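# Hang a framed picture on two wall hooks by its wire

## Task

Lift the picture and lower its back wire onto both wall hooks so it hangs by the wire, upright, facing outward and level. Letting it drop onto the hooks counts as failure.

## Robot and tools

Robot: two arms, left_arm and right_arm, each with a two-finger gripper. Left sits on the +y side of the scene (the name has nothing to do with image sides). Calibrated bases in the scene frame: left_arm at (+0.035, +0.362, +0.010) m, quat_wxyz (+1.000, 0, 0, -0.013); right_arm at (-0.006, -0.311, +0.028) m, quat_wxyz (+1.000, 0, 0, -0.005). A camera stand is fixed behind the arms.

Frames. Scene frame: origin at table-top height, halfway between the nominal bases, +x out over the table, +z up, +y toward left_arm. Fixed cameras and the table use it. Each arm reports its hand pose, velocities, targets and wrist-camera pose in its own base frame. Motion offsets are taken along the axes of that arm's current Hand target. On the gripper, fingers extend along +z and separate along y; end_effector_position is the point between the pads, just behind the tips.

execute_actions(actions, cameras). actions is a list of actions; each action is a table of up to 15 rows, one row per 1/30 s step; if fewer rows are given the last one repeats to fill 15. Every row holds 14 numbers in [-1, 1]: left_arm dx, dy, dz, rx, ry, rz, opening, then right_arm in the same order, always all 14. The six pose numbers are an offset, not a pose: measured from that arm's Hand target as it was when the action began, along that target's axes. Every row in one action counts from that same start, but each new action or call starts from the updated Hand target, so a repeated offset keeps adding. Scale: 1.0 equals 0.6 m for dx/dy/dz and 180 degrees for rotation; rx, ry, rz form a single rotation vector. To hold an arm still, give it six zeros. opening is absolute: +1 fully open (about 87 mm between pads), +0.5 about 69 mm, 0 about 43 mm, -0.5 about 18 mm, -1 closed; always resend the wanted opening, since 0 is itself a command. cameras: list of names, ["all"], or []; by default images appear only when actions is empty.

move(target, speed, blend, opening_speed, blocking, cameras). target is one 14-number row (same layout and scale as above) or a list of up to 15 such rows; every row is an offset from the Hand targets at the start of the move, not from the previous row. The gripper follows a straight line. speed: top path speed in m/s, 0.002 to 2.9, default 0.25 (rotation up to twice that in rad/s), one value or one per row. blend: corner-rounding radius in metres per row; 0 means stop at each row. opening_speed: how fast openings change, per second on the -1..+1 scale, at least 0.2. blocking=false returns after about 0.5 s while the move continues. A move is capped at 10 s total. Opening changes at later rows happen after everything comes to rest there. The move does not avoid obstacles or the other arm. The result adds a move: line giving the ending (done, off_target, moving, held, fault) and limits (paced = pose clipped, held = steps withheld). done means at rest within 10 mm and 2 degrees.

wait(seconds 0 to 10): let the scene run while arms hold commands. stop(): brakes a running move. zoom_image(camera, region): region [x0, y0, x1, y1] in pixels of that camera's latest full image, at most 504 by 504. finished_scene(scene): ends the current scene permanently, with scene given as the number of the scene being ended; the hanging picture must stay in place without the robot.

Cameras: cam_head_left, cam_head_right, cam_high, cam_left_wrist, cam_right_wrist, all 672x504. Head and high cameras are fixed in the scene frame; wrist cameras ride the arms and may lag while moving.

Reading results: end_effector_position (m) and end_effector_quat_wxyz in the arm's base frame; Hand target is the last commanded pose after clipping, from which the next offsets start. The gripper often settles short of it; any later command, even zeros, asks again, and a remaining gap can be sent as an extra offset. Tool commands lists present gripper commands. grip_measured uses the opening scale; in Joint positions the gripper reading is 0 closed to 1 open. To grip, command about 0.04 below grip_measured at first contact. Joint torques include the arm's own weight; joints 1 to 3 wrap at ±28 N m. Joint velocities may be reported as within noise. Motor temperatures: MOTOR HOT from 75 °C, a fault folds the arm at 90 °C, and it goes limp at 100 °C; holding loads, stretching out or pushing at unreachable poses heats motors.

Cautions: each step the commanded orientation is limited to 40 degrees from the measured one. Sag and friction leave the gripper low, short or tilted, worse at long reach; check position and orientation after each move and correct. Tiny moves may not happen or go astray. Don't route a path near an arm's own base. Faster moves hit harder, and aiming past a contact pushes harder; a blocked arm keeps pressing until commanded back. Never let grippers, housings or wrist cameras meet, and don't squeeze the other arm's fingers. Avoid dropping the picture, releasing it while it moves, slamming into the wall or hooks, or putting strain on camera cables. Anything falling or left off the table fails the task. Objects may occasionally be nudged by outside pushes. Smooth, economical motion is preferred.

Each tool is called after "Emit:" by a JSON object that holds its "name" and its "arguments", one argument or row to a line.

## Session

Emit:
{"name": "execute_actions", "arguments": {
  "actions": []
}}

Emit:
{"name": "zoom_image", "arguments": {
  "camera": "cam_head_left",
  "region": [230, 60, 510, 250]
}}

Emit:
{"name": "zoom_image", "arguments": {
  "camera": "cam_head_right",
  "region": [230, 60, 510, 250]
}}

Scene clock: 0.00 s.
left_arm: end_effector_position=(+0.3655, +0.0171, +0.0240) grip_measured=+1.000 end_effector_quat_wxyz=(+0.537, -0.051, +0.841, +0.031) | right_arm: end_effector_position=(+0.3648, -0.0108, +0.0369) grip_measured=+0.988 end_effector_quat_wxyz=(+0.539, +0.026, +0.842, -0.005)
Joint positions: left_arm=[0.003 1.566 0.338 0.792 -0.104 -0.052 1] | right_arm=[-0.028 1.49 0.352 0.705 0.011 0.028 0.994]
Joint velocities: within noise
Joint torques (N m): no reading
Motor temperatures (°C): left_arm=[23 31 30 20 22 19 20] | right_arm=[20 23 28 25 20 21 20]
Heat: left arm: 31 °C; right arm: 28 °C.
Hand target: left_arm +0.3712, +0.0171, +0.0329; +0.550, -0.051, +0.833, +0.030 | right_arm +0.3721, -0.0111, +0.0486; +0.555, +0.026, +0.831, -0.005
Tool commands: left_gripper/opening=+1.0 right_gripper/opening=+1.0
camera_calibration:
cam_left_wrist: T_world_to_cam=[[0.127191, -0.991811, 0.0115131, -0.0299828], [-0.949952, -0.125146, -0.286235, 0.382866], [0.285332, 0.0254697, -0.95809, 0.0667919], [0, 0, 0, 1]] pos_world=[0.34846, 0.0164756, 0.173928]
cam_right_wrist: T_world_to_cam=[[-0.0569932, -0.997755, -0.0351569, 0.0107977], [-0.961007, 0.06437, -0.268928, 0.383886], [0.270588, 0.0184589, -0.962518, 0.0761532], [0, 0, 0, 1]] pos_world=[0.348926, -0.015343, 0.176916]

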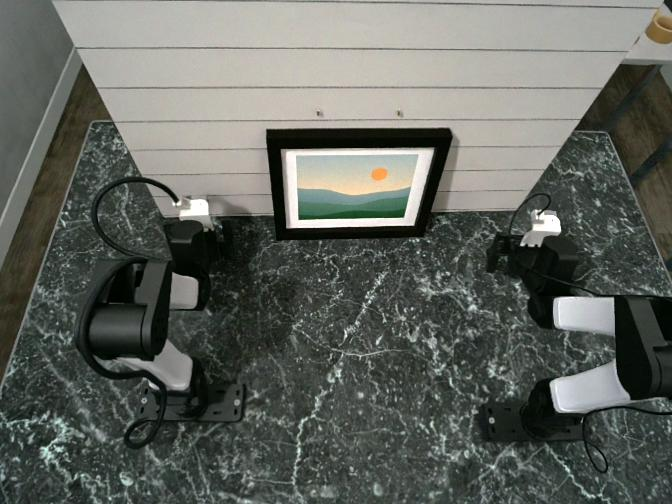

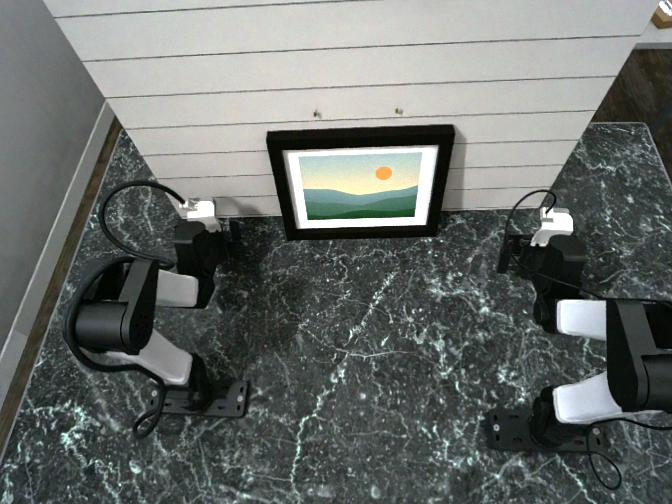

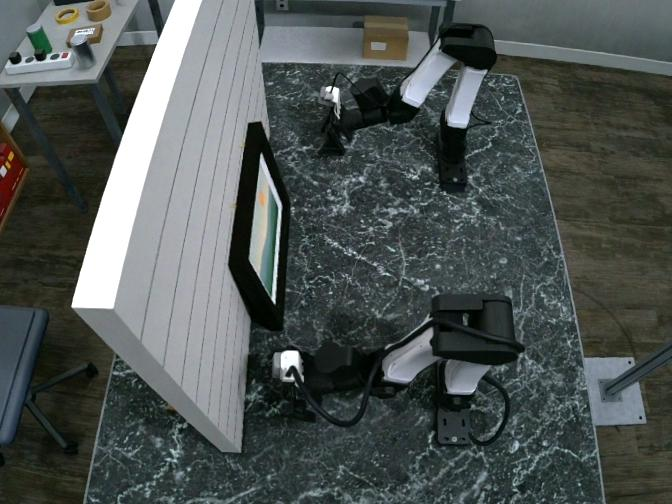

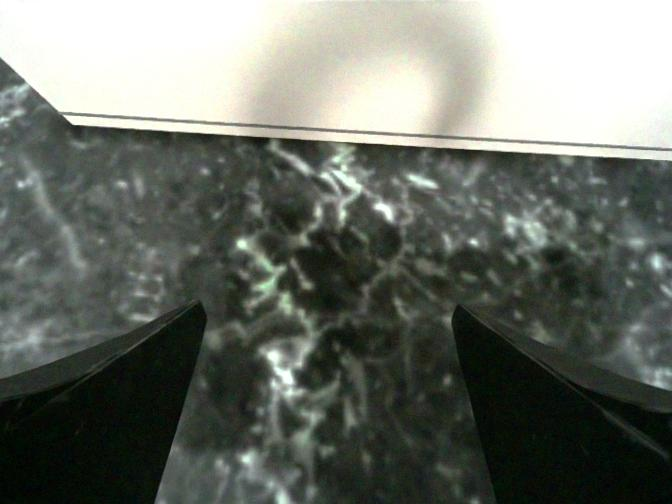

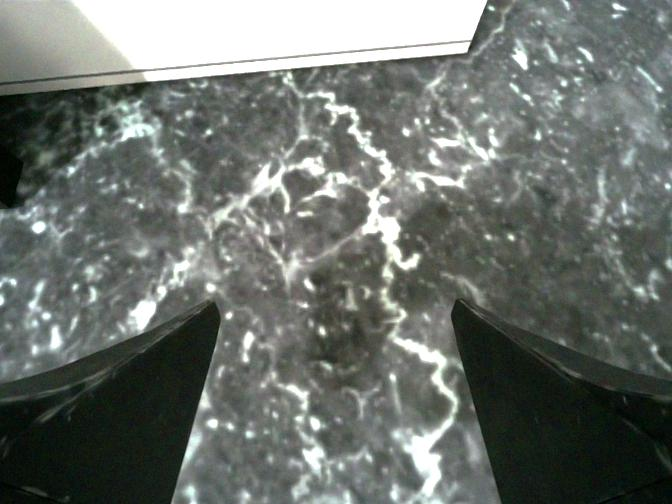

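Scaled by 1.800 from the camera's 672x504 image, which has a finer 960x720 frame.

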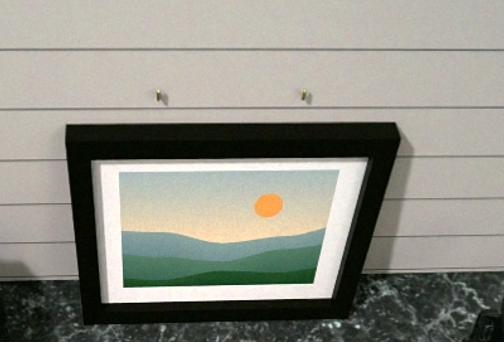

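Scaled by 1.800 from the camera's 672x504 image, which has a finer 960x720 frame.

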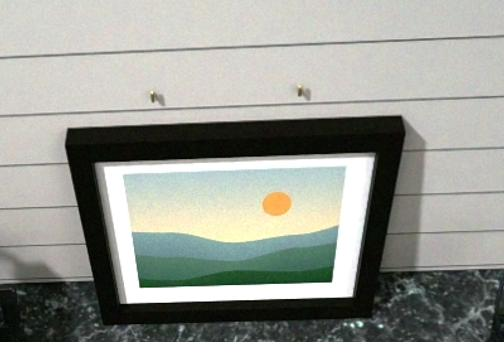

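Emit:
{"name": "move", "arguments": {
  "target": [-0.2685,-0.2967,-0.1815,0.0167,-0.1063,0.006,0.7,-0.2517,0.3033,-0.0655,-0.0283,-0.1027,-0.0134,0.7],
  "speed": 0.3,
  "cameras": ["cam_head_left","cam_high","cam_left_wrist","cam_right_wrist"]
}}

Scene clock: 33.83 s.
left_arm: end_effector_position=(+0.3516, -0.1598, +0.2148) grip_measured=+0.700 end_effector_quat_wxyz=(+0.673, -0.011, +0.739, +0.026) | right_arm: end_effector_position=(+0.3956, +0.1621, +0.1924) grip_measured=+0.700 end_effector_quat_wxyz=(+0.670, -0.020, +0.742, +0.015)
Joint positions: left_arm=[-0.754 1.248 0.679 0.434 -0.802 -0.074 0.85] | right_arm=[0.598 1.396 0.69 0.587 0.546 0.058 0.85]
Joint torques (N m): left_arm=[-0.32 -3.28 7.65 1.79 -0.11 -0.1] | right_arm=[-0.12 -4.37 11.52 2.16 0.11 -0.16]
Motor temperatures (°C): left_arm=[23 33 33 24 22 19 20] | right_arm=[20 24 30 30 20 21 20]
Heat: left arm: 33 °C; right arm: 30 °C.
Hand target: left_arm +0.3554, -0.1627, +0.2250; +0.682, -0.023, +0.731, +0.021 | right_arm +0.4024, +0.1663, +0.2068; +0.682, -0.017, +0.731, +0.016
Off the commanded pose: left_arm 0.011 m, 2 deg | right_arm 0.017 m, 2 deg.
move: off_target (left_arm, right_arm)
camera_calibration:
cam_left_wrist: T_world_to_cam=[[0.0565109, -0.998326, -0.0123474, -0.176967], [-0.80649, -0.0383547, -0.590002, 0.430842], [0.588541, 0.0432996, -0.807307, 0.121899], [0, 0, 0, 1]] pos_world=[0.285728, -0.165424, 0.350422]
cam_right_wrist: T_world_to_cam=[[0.047587, -0.998794, -0.0121223, 0.144971], [-0.822234, -0.0322782, -0.568233, 0.462611], [0.567157, 0.0370079, -0.822778, 0.0670896], [0, 0, 0, 1]] pos_world=[0.335425, 0.157246, 0.319828]
Images, in order (width x height): cam_head_left 672x504, cam_high 672x504, cam_left_wrist 672x504, cam_right_wrist 672x504.

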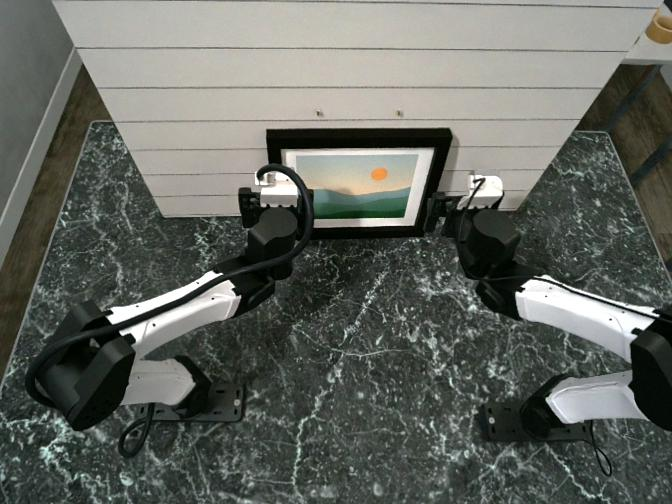

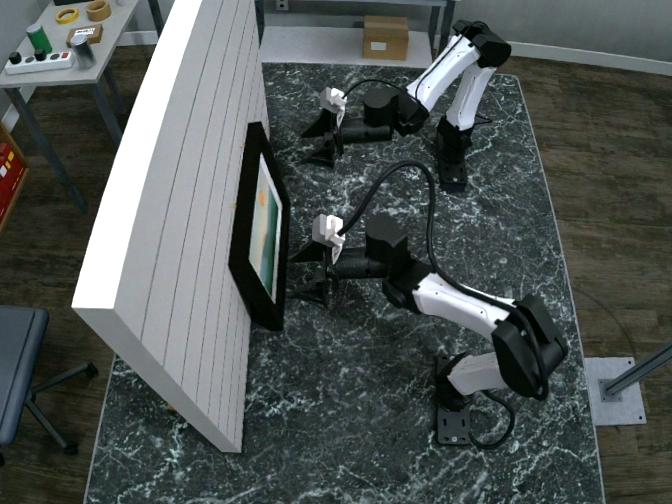

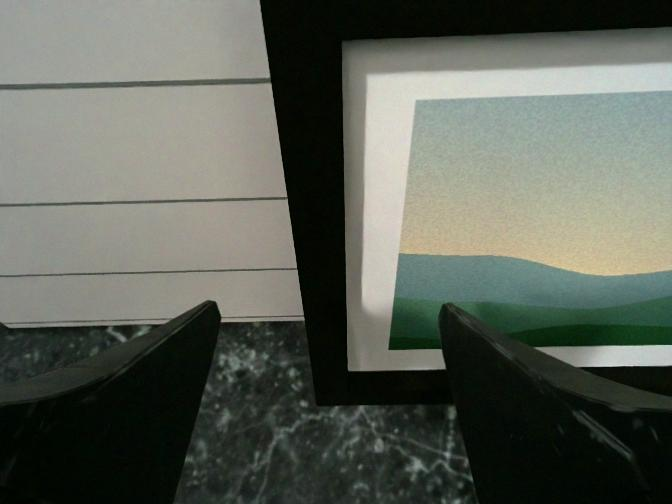

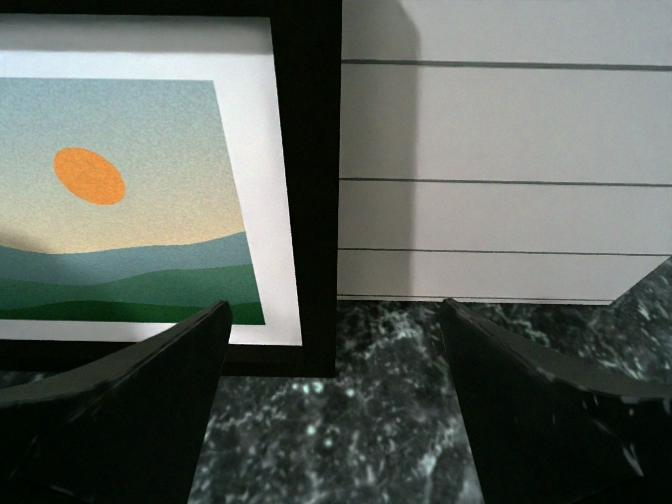

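Emit:
{"name": "move", "arguments": {
  "target": [-0.0167,0.005,0.115,0,0,0,0.4,-0.0167,0.02,0.13,0,0,0,0.4],
  "speed": 0.08,
  "cameras": ["cam_high","cam_left_wrist","cam_right_wrist"]
}}

Emit:
{"name": "zoom_image", "arguments": {
  "camera": "cam_high",
  "region": [210, 100, 330, 340]
}}

Scene clock: 43.97 s.
left_arm: end_effector_position=(+0.4158, -0.1496, +0.2161) grip_measured=+0.400 end_effector_quat_wxyz=(+0.668, -0.019, +0.743, +0.034) | right_arm: end_effector_position=(+0.4705, +0.1788, +0.1967) grip_measured=+0.400 end_effector_quat_wxyz=(+0.670, -0.017, +0.742, +0.013)
Joint positions: left_arm=[-0.587 1.444 0.842 0.467 -0.66 -0.058 0.7] | right_arm=[0.519 1.67 0.97 0.586 0.473 0.049 0.7]
Joint torques (N m): left_arm=[0.35 -4.68 8.28 1.97 0.17 -0.03] | right_arm=[-1.01 -6.53 12.3 2.11 -0.06 -0.16]
Heat: left arm: 34 °C; right arm: 33 °C.
Hand target: left_arm +0.4246, -0.1553, +0.2302; +0.682, -0.023, +0.731, +0.021 | right_arm +0.4802, +0.1819, +0.2113; +0.682, -0.017, +0.731, +0.016
Off the commanded pose: left_arm 0.018 m, 3 deg | right_arm 0.018 m, 2 deg.
move: off_target (left_arm, right_arm)
camera_calibration:
cam_left_wrist: T_world_to_cam=[[0.0804351, -0.99666, -0.0141228, -0.179645], [-0.812988, -0.0574012, -0.579444, 0.481375], [0.576698, 0.0580893, -0.81489, 0.0935607], [0, 0, 0, 1]] pos_world=[0.351846, -0.156848, 0.352635]
cam_right_wrist: T_world_to_cam=[[0.0408155, -0.999081, -0.0130781, 0.161472], [-0.822339, -0.0261546, -0.568396, 0.526051], [0.567532, 0.033954, -0.822651, 0.0279726], [0, 0, 0, 1]] pos_world=[0.410126, 0.174132, 0.324129]
Images, in order (width x height): cam_high 672x504, cam_left_wrist 672x504, cam_right_wrist 672x504.

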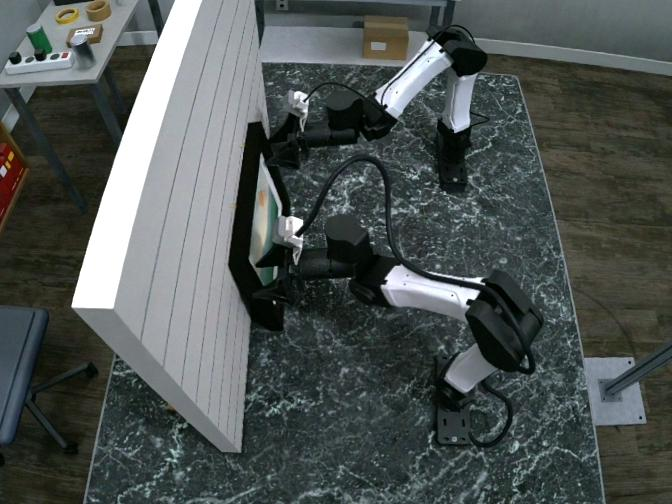

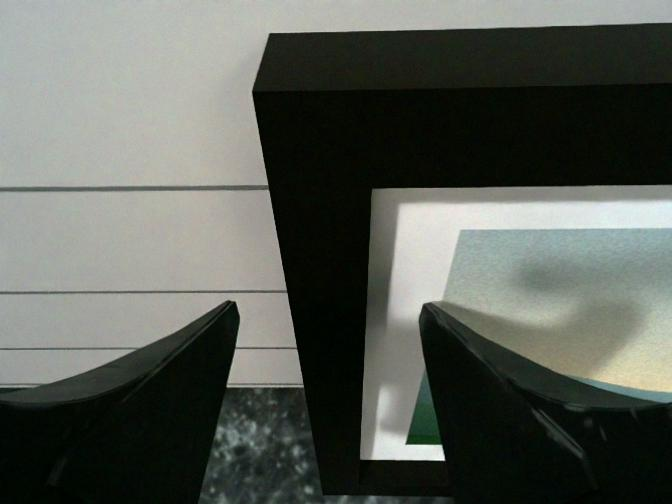

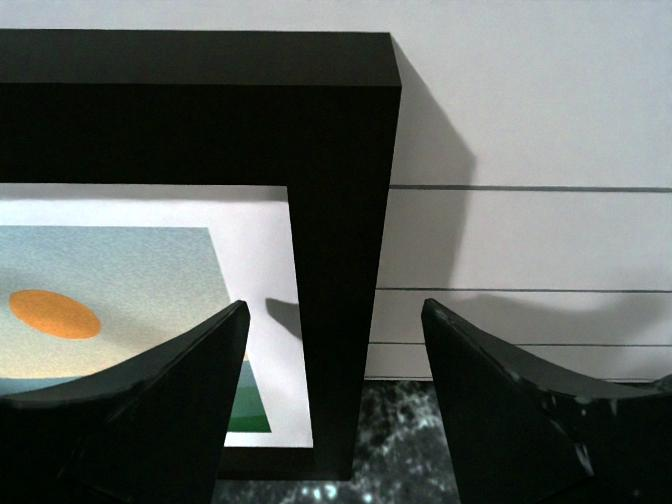

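Scaled by 2.100 from the camera's 672x504 image, which has a finer 960x720 frame.

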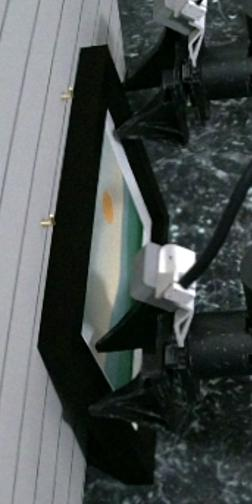

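Emit:
{"name": "move", "arguments": {
  "target": [
    [-0.004,0,0.025,0,0,0,0.2,-0.004,0,0.025,0,0,0,0.2],
    [-0.004,0,0.025,0,0,0,-1,-0.004,0,0.025,0,0,0,-1]
  ],
  "speed": 0.04,
  "opening_speed": 0.6,
  "cameras": ["cam_high","cam_left_wrist","cam_right_wrist"]
}}

Emit:
{"name": "zoom_image", "arguments": {
  "camera": "cam_high",
  "region": [210, 100, 330, 340]
}}

Scene clock: 55.53 s.
left_arm: end_effector_position=(+0.4270, -0.1480, +0.2169) grip_measured=-0.329 end_effector_quat_wxyz=(+0.665, -0.017, +0.746, +0.040) | right_arm: end_effector_position=(+0.4805, +0.1835, +0.1980) grip_measured=-0.088 end_effector_quat_wxyz=(+0.667, -0.028, +0.745, +0.018)
Joint positions: left_arm=[-0.565 1.479 0.883 0.455 -0.643 -0.047 0.335] | right_arm=[0.507 1.701 1.02 0.558 0.439 0.041 0.456]
Joint torques (N m): left_arm=[0.88 -4.26 8.62 2.1 0.28 -0.1] | right_arm=[-1.65 -5.55 13.15 2.32 0.1 -0.11]
Motor temperatures (°C): left_arm=[23 33 36 27 22 19 20] | right_arm=[20 25 36 29 20 21 20]
Heat: left arm: 36 °C; right arm: 36 °C.
Hand target: left_arm +0.4397, -0.1544, +0.2316; +0.682, -0.023, +0.731, +0.021 | right_arm +0.4954, +0.1827, +0.2128; +0.682, -0.017, +0.731, +0.016
Off the commanded pose: left_arm 0.020 m, 3 deg | right_arm 0.021 m, 3 deg.
move: off_target (left_arm, right_arm); target 2's new opening was sent with right_arm's hand 0.021 m and 2 deg from that target
camera_calibration:
cam_left_wrist: T_world_to_cam=[[0.0840913, -0.996085, -0.0272698, -0.177559], [-0.817154, -0.0532725, -0.573953, 0.492307], [0.570253, 0.0705481, -0.818434, 0.0930297], [0, 0, 0, 1]] pos_world=[0.364171, -0.157201, 0.353858]
cam_right_wrist: T_world_to_cam=[[0.063758, -0.997953, -0.00498423, 0.153045], [-0.826498, -0.0500035, -0.560714, 0.540096], [0.559317, 0.0398695, -0.827995, 0.027059], [0, 0, 0, 1]] pos_world=[0.421496, 0.17866, 0.326007]
Images, in order (width x height): cam_high 672x504, cam_left_wrist 672x504, cam_right_wrist 672x504.

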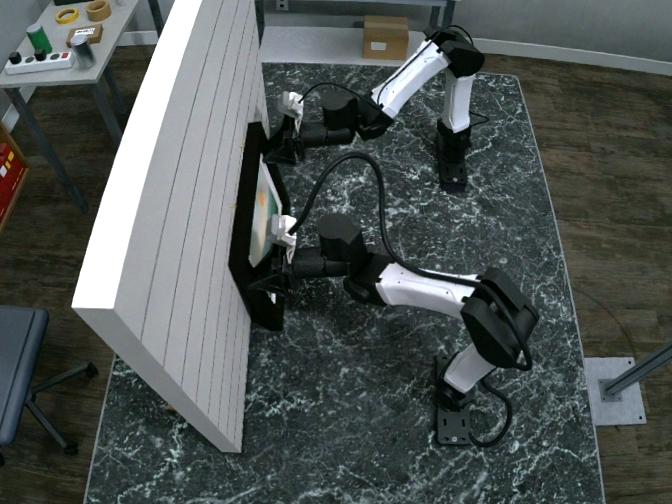

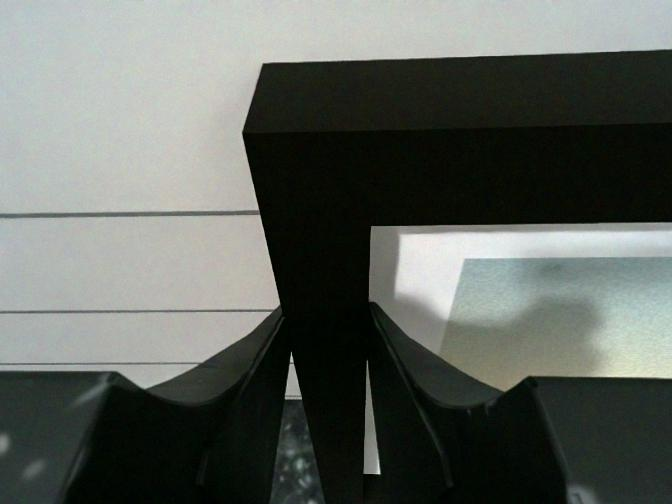

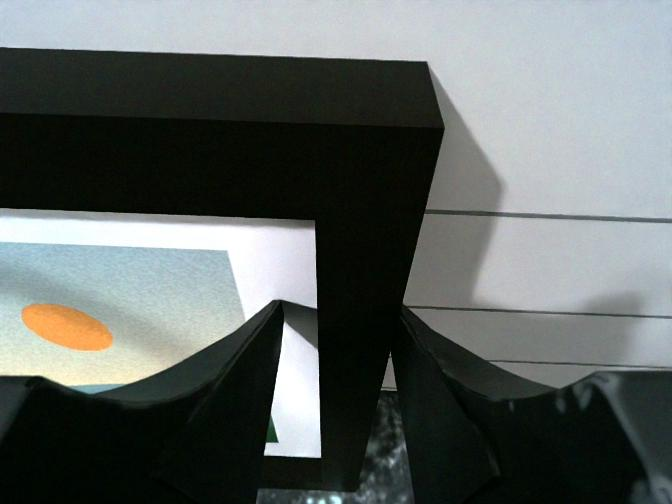

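Scaled by 2.100 from the camera's 672x504 image, which has a finer 960x720 frame.

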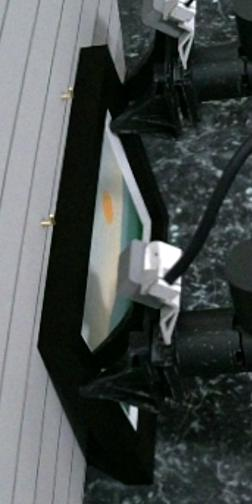

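Emit:
{"name": "move", "arguments": {
  "target": [0,0,0,0,0,0,-1,0,-0.04,0,0,0,0,-1],
  "speed": 0.04,
  "cameras": ["cam_right_wrist"]
}}

Scene clock: 60.97 s.
left_arm: end_effector_position=(+0.4270, -0.1479, +0.2169) grip_measured=-0.329 end_effector_quat_wxyz=(+0.665, -0.017, +0.746, +0.040) | right_arm: end_effector_position=(+0.4814, +0.1760, +0.1991) grip_measured=-0.349 end_effector_quat_wxyz=(+0.660, -0.036, +0.750, +0.024)
Joint positions: left_arm=[-0.565 1.479 0.883 0.455 -0.643 -0.047 0.335] | right_arm=[0.478 1.681 1.02 0.523 0.39 0.041 0.325]
Joint torques (N m): left_arm=[0.88 -4.27 8.62 2.1 0.28 -0.1] | right_arm=[-4.64 -6.9 9.16 2.83 0 -0.15]
Heat: left arm: 37 °C; right arm: 36 °C.
Hand target: left_arm +0.4397, -0.1543, +0.2316; +0.682, -0.023, +0.731, +0.021 | right_arm +0.4965, +0.1586, +0.2128; +0.682, -0.017, +0.731, +0.016
Off the commanded pose: left_arm 0.021 m, 3 deg | right_arm 0.027 m, 4 deg.
move: off_target (left_arm, right_arm)
camera_calibration:
cam_right_wrist: T_world_to_cam=[[0.0831122, -0.996532, -0.00406788, 0.135758], [-0.834588, -0.067374, -0.546739, 0.545156], [0.544569, 0.0488357, -0.837293, 0.0351808], [0, 0, 0, 1]] pos_world=[0.424539, 0.170299, 0.328067]
Images, in order (width x height): cam_right_wrist 672x504.

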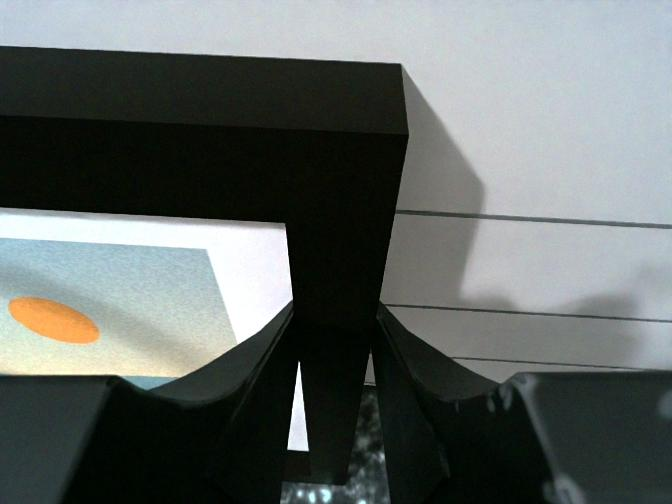

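Emit:
{"name": "move", "arguments": {
  "target": [
    [-0.095,0,-0.0735,0,0,0,-1,-0.095,0,-0.0735,0,0,0,-1],
    [-0.4104,0.03,-0.104,0,-0.05,0,-1,-0.4104,0.03,-0.104,0,-0.05,0,-1]
  ],
  "speed": 0.1,
  "blend": 0.02,
  "cameras": ["all"]
}}

Emit:
{"name": "zoom_image", "arguments": {
  "camera": "cam_high",
  "region": [190, 30, 330, 270]
}}

Emit:
{"name": "zoom_image", "arguments": {
  "camera": "cam_head_left",
  "region": [220, 20, 520, 230]
}}

Emit:
{"name": "zoom_image", "arguments": {
  "camera": "cam_head_right",
  "region": [220, 20, 520, 230]
}}

Scene clock: 78.40 s.
left_arm: end_effector_position=(+0.3932, -0.1423, +0.4417) grip_measured=-0.336 end_effector_quat_wxyz=(+0.703, -0.004, +0.710, +0.041) | right_arm: end_effector_position=(+0.4481, +0.1822, +0.4166) grip_measured=-0.350 end_effector_quat_wxyz=(+0.697, -0.033, +0.716, +0.025)
Joint positions: left_arm=[-0.618 1.376 1.601 -0.238 -0.681 0.045 0.332] | right_arm=[0.55 1.538 1.653 -0.144 0.468 0.003 0.325]
Joint torques (N m): left_arm=[0.42 -5.41 9.37 2.3 0.12 0.14] | right_arm=[-0.55 -6.86 14.43 2.76 0.35 -0.47]
Heat: left arm: 39 °C; right arm: 36 °C.
Hand target: left_arm +0.3935, -0.1392, +0.4815; +0.737, -0.022, +0.675, +0.023 | right_arm +0.4506, +0.1744, +0.4628; +0.737, -0.016, +0.675, +0.018
Off the commanded pose: left_arm 0.040 m, 6 deg | right_arm 0.047 m, 7 deg.
move: off_target (left_arm, right_arm)
camera_calibration:
cam_left_wrist: T_world_to_cam=[[0.0668192, -0.9969, -0.0415377, -0.149914], [-0.755202, -0.0233239, -0.655077, 0.60962], [0.652078, 0.0751411, -0.754419, 0.236024], [0, 0, 0, 1]] pos_world=[0.316497, -0.152966, 0.571182]
cam_right_wrist: T_world_to_cam=[[0.0809577, -0.9967, -0.00582882, 0.147333], [-0.775585, -0.0593221, -0.62845, 0.642964], [0.626031, 0.0553986, -0.777828, 0.172648], [0, 0, 0, 1]] pos_world=[0.378662, 0.175424, 0.53922]

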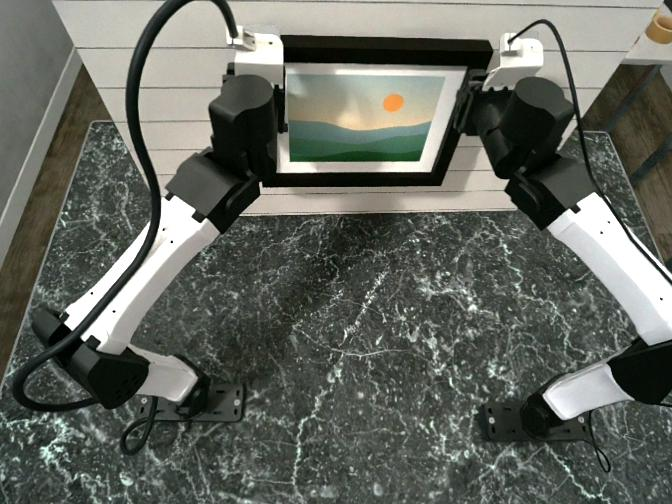

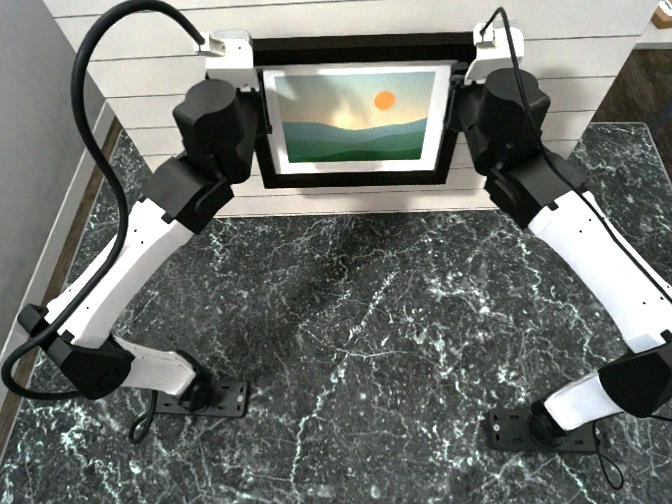

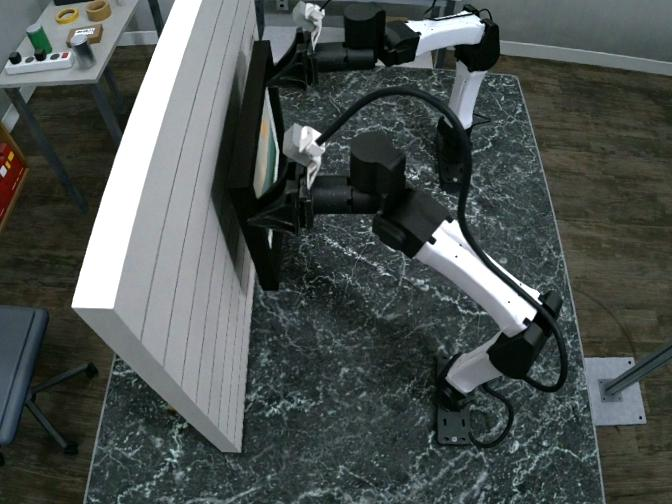

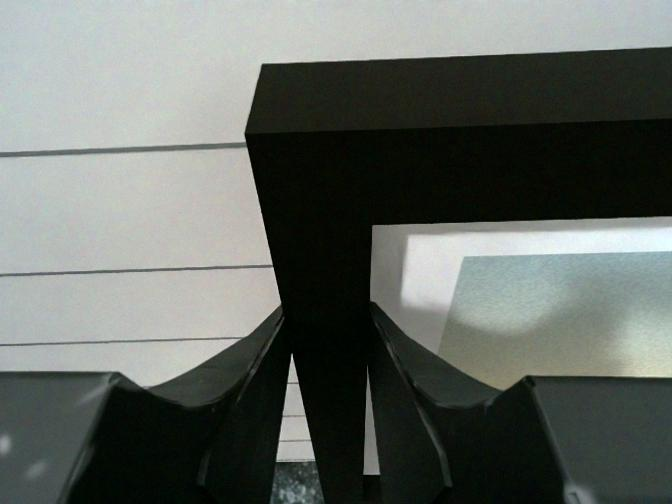

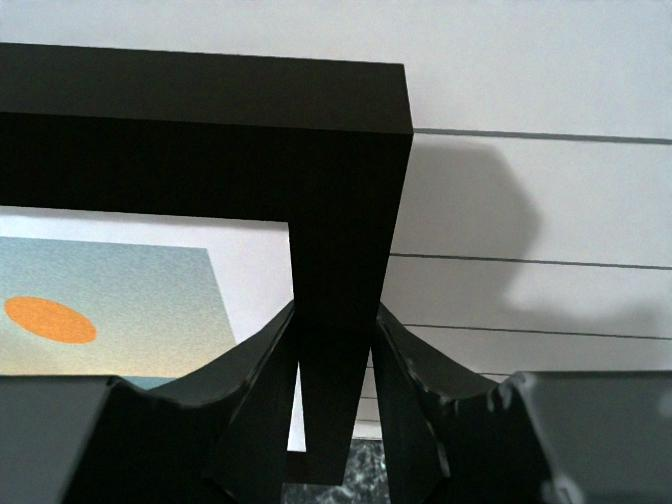

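Scaled by 2.100 from the camera's 672x504 image, which has a finer 960x720 frame.

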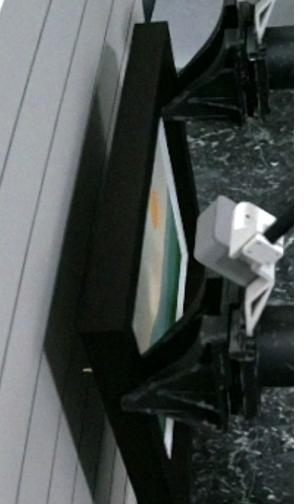

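Scaled by 1.680 from the camera's 672x504 image, which has a finer 960x720 frame.

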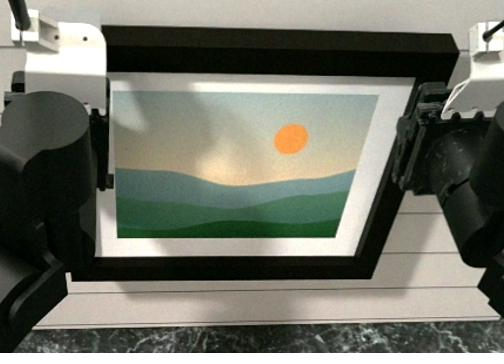

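Scaled by 1.680 from the camera's 672x504 image, which has a finer 960x720 frame.

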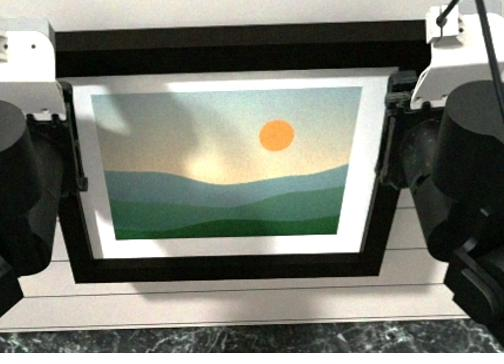

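Emit:
{"name": "move", "arguments": {
  "target": [-0.0212,0,0.0437,0,0,0,-1,-0.0328,0,0.0447,0,0,0,-1],
  "speed": 0.06,
  "cameras": ["cam_head_left","cam_head_right","cam_high"]
}}

Emit:
{"name": "zoom_image", "arguments": {
  "camera": "cam_high",
  "region": [190, 20, 310, 240]
}}

Emit:
{"name": "zoom_image", "arguments": {
  "camera": "cam_head_left",
  "region": [220, 10, 520, 220]
}}

Emit:
{"name": "zoom_image", "arguments": {
  "camera": "cam_head_right",
  "region": [220, 10, 520, 220]
}}

Scene clock: 96.03 s.
left_arm: end_effector_position=(+0.4175, -0.1389, +0.4578) grip_measured=-0.336 end_effector_quat_wxyz=(+0.702, -0.007, +0.711, +0.039) | right_arm: end_effector_position=(+0.4717, +0.1845, +0.4357) grip_measured=-0.350 end_effector_quat_wxyz=(+0.694, -0.032, +0.719, +0.021)
Joint positions: left_arm=[-0.56 1.473 1.756 -0.296 -0.625 0.038 0.332] | right_arm=[0.523 1.66 1.873 -0.253 0.448 0.004 0.325]
Joint torques (N m): left_arm=[0.24 -5.68 9.35 2.33 0.12 0.13] | right_arm=[-1.28 -7.54 14.54 2.88 0.21 -0.46]
Heat: left arm: 40 °C; right arm: 38 °C.
Hand target: left_arm +0.4184, -0.1374, +0.4967; +0.737, -0.022, +0.675, +0.023 | right_arm +0.4756, +0.1756, +0.4847; +0.737, -0.016, +0.676, +0.018
Off the commanded pose: left_arm 0.039 m, 6 deg | right_arm 0.050 m, 7 deg.
move: off_target (left_arm, right_arm)
Images, in order (width x height): cam_head_left 672x504, cam_head_right 672x504, cam_high 672x504.

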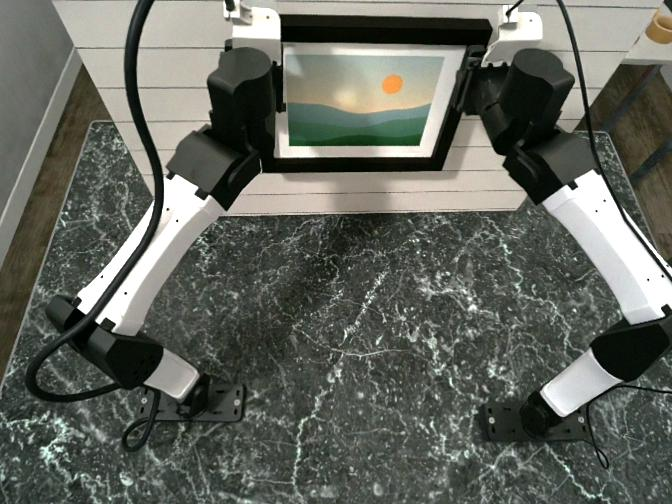

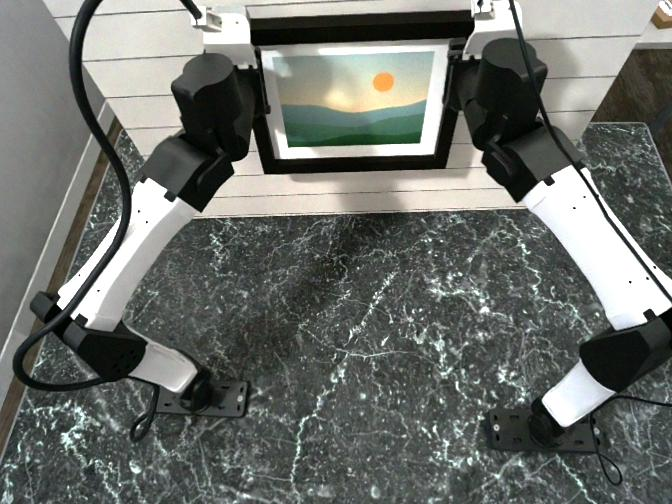

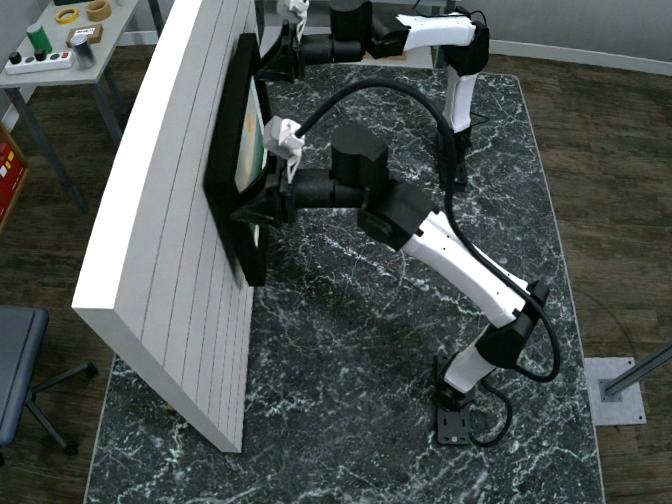

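Scaled by 2.291 from the camera's 672x504 image, which has a finer 960x720 frame.

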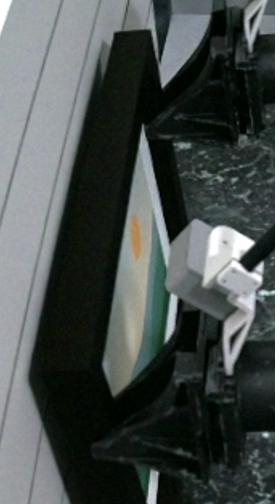

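Scaled by 1.680 from the camera's 672x504 image, which has a finer 960x720 frame.

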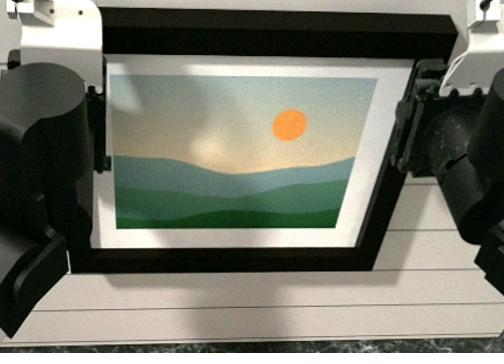

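Scaled by 1.680 from the camera's 672x504 image, which has a finer 960x720 frame.

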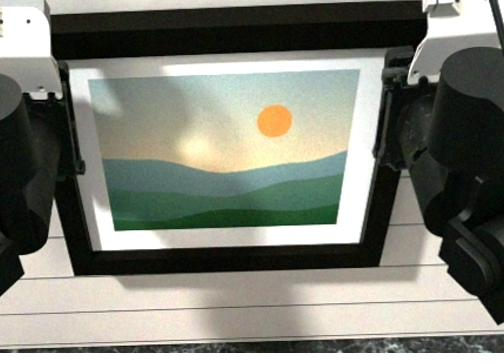

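Emit:
{"name": "move", "arguments": {
  "target": [0.002,0.007,0.025,0,0,0,-1,-0.008,0.007,0.026,0,0,0,-1],
  "speed": 0.05,
  "cameras": ["cam_high","cam_head_left","cam_head_right"]
}}

Emit:
{"name": "zoom_image", "arguments": {
  "camera": "cam_high",
  "region": [180, 0, 480, 225]
}}

Emit:
{"name": "zoom_image", "arguments": {
  "camera": "cam_head_left",
  "region": [200, 0, 480, 210]
}}

Emit:
{"name": "zoom_image", "arguments": {
  "camera": "cam_head_right",
  "region": [200, 0, 480, 210]
}}

Scene clock: 128.87 s.
left_arm: end_effector_position=(+0.4312, -0.1337, +0.4581) grip_measured=-0.335 end_effector_quat_wxyz=(+0.702, -0.009, +0.712, +0.037) | right_arm: end_effector_position=(+0.4848, +0.1892, +0.4389) grip_measured=-0.351 end_effector_quat_wxyz=(+0.690, -0.034, +0.723, +0.018)
Joint positions: left_arm=[-0.519 1.508 1.791 -0.299 -0.585 0.032 0.332] | right_arm=[0.517 1.732 1.983 -0.304 0.443 0.003 0.325]
Joint torques (N m): left_arm=[0.31 -5.83 9.25 2.37 0.13 0.15] | right_arm=[-1.44 -7.95 14.61 3.02 0.19 -0.45]
Motor temperatures (°C): left_arm=[23 35 40 35 22 19 22] | right_arm=[20 28 44 34 20 21 21]
Heat: left arm: 40 °C; right arm: 44 °C.
Hand target: left_arm +0.4332, -0.1323, +0.4966; +0.737, -0.022, +0.675, +0.023 | right_arm +0.4905, +0.1805, +0.4909; +0.737, -0.016, +0.675, +0.018
Off the commanded pose: left_arm 0.039 m, 6 deg | right_arm 0.053 m, 8 deg.
move: off_target (left_arm, right_arm)
Images, in order (width x height): cam_head_left 672x504, cam_head_right 672x504, cam_high 672x504.

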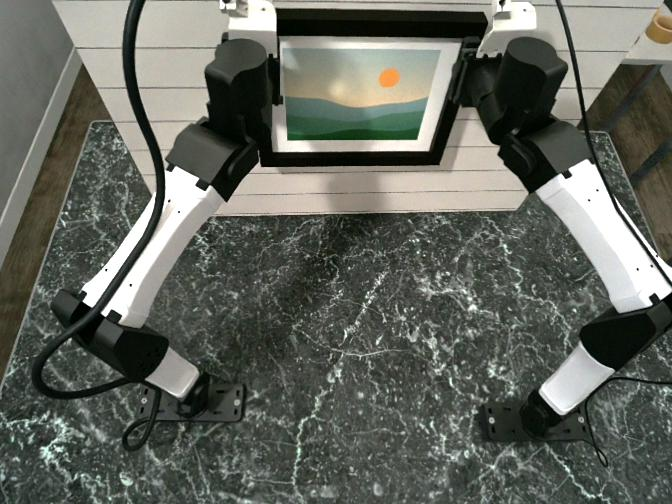

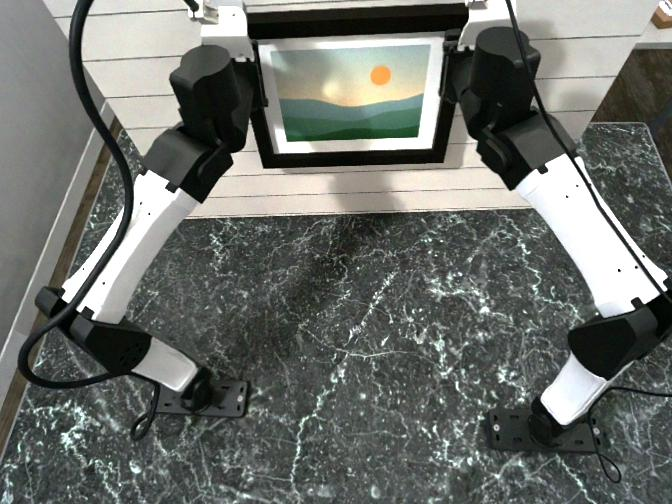

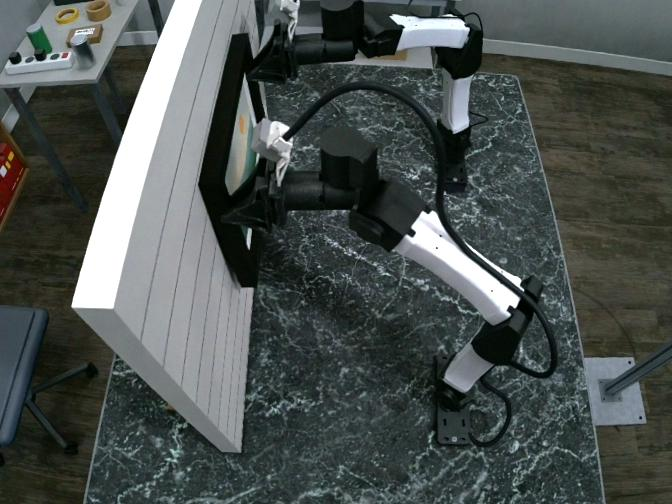

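Scaled by 1.680 from the camera's 672x504 image, which has a finer 960x720 frame.

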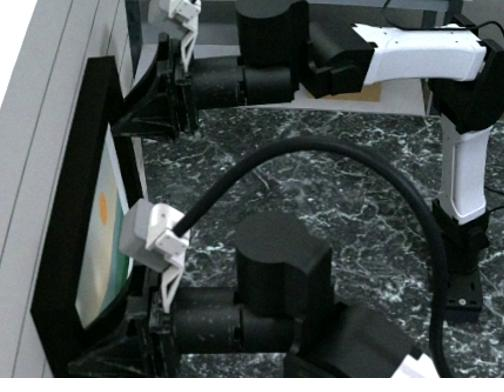

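Scaled by 1.800 from the camera's 672x504 image, which has a finer 960x720 frame.

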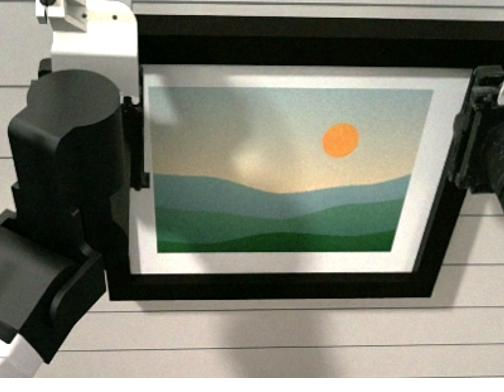

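Scaled by 1.800 from the camera's 672x504 image, which has a finer 960x720 frame.

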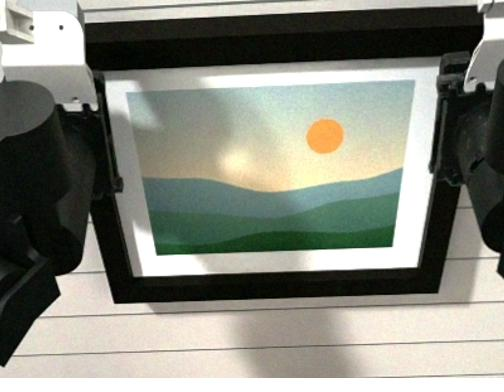

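Emit:
{"name": "move", "arguments": {
  "target": [
    [0.002,0.003,0.025,0,0,0,-1,0.002,0.003,0.025,0,0,0,-1],
    [0.126,0.003,0.014,0,0.04,0,-1,0.124,0.003,0.014,0,0.04,0,-1]
  ],
  "speed": 0.05,
  "cameras": ["cam_high","cam_head_left","cam_head_right"]
}}

Emit:
{"name": "zoom_image", "arguments": {
  "camera": "cam_high",
  "region": [180, 0, 480, 225]
}}

Scene clock: 141.57 s.
left_arm: end_effector_position=(+0.4338, -0.1319, +0.4322) grip_measured=-0.339 end_effector_quat_wxyz=(+0.694, -0.020, +0.719, +0.022) | right_arm: end_effector_position=(+0.4870, +0.1899, +0.4196) grip_measured=-0.353 end_effector_quat_wxyz=(+0.679, -0.036, +0.733, +0.014)
Joint positions: left_arm=[-0.501 1.473 1.67 -0.239 -0.559 -0.018 0.33] | right_arm=[0.516 1.725 1.921 -0.281 0.446 0.008 0.324]
Joint torques (N m): left_arm=[2.14 -3.7 4.16 2.07 0.26 -0.13] | right_arm=[-3.54 -6.05 5.55 3.07 -0.07 0.07]
Heat: left arm: 41 °C; right arm: 43 °C.
Hand target: left_arm +0.4481, -0.1296, +0.4220; +0.693, -0.023, +0.720, +0.022 | right_arm +0.5052, +0.1830, +0.4175; +0.693, -0.017, +0.720, +0.017
Off the commanded pose: left_arm 0.018 m, 0 deg | right_arm 0.020 m, 3 deg.
move: off_target (left_arm, right_arm)
Images, in order (width x height): cam_head_left 672x504, cam_head_right 672x504, cam_high 672x504.

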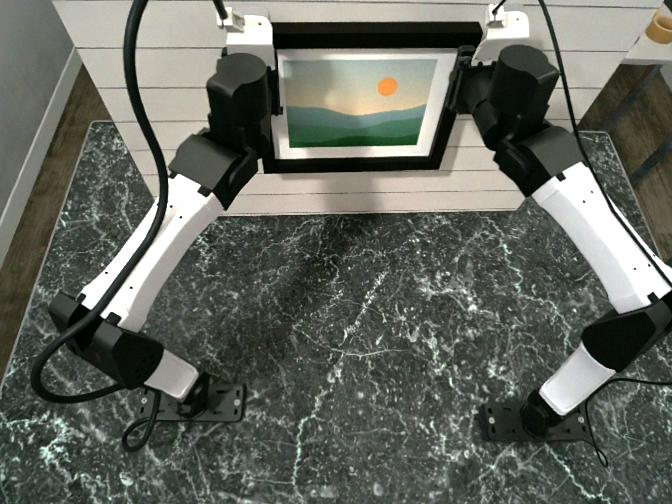

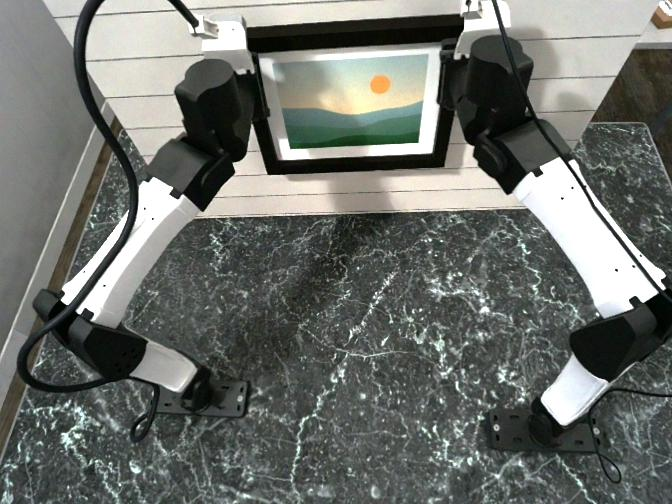

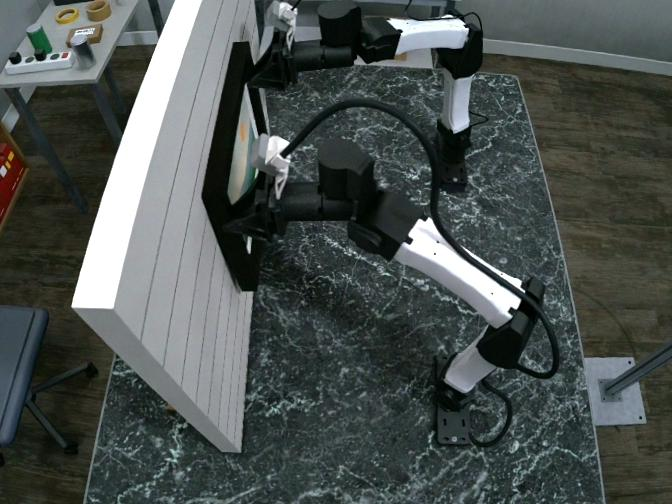

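Scaled by 1.680 from the camera's 672x504 image, which has a finer 960x720 frame.

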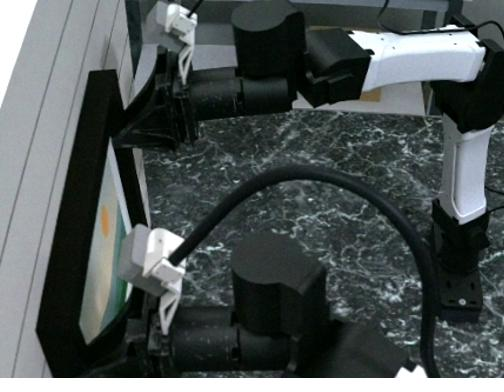

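Emit:
{"name": "move", "arguments": {
  "target": [0.078,0.003,-0.002,0,0,0,-1,0.087,0.003,-0.002,0,-0.01,0,-1],
  "speed": 0.06
}}

Scene clock: 149.17 s.
left_arm: end_effector_position=(+0.4339, -0.1318, +0.3765) grip_measured=-0.341 end_effector_quat_wxyz=(+0.685, -0.019, +0.728, +0.023) | right_arm: end_effector_position=(+0.4875, +0.1903, +0.3606) grip_measured=-0.353 end_effector_quat_wxyz=(+0.683, -0.034, +0.730, +0.016)
Joint positions: left_arm=[-0.499 1.415 1.413 -0.069 -0.558 -0.03 0.33] | right_arm=[0.516 1.648 1.579 -0.005 0.446 0.01 0.323]
Joint torques (N m): left_arm=[1.98 -4.18 5.03 2.23 0.24 -0.02] | right_arm=[-2.56 -5.94 6.87 3.25 0.04 -0.08]
Heat: left arm: 40 °C; right arm: 42 °C.
Hand target: left_arm +0.4450, -0.1281, +0.3753; +0.693, -0.023, +0.720, +0.022 | right_arm +0.5020, +0.1847, +0.3654; +0.704, -0.017, +0.709, +0.017
Off the commanded pose: left_arm 0.012 m, 1 deg | right_arm 0.016 m, 4 deg.
move: off_target (left_arm, right_arm)


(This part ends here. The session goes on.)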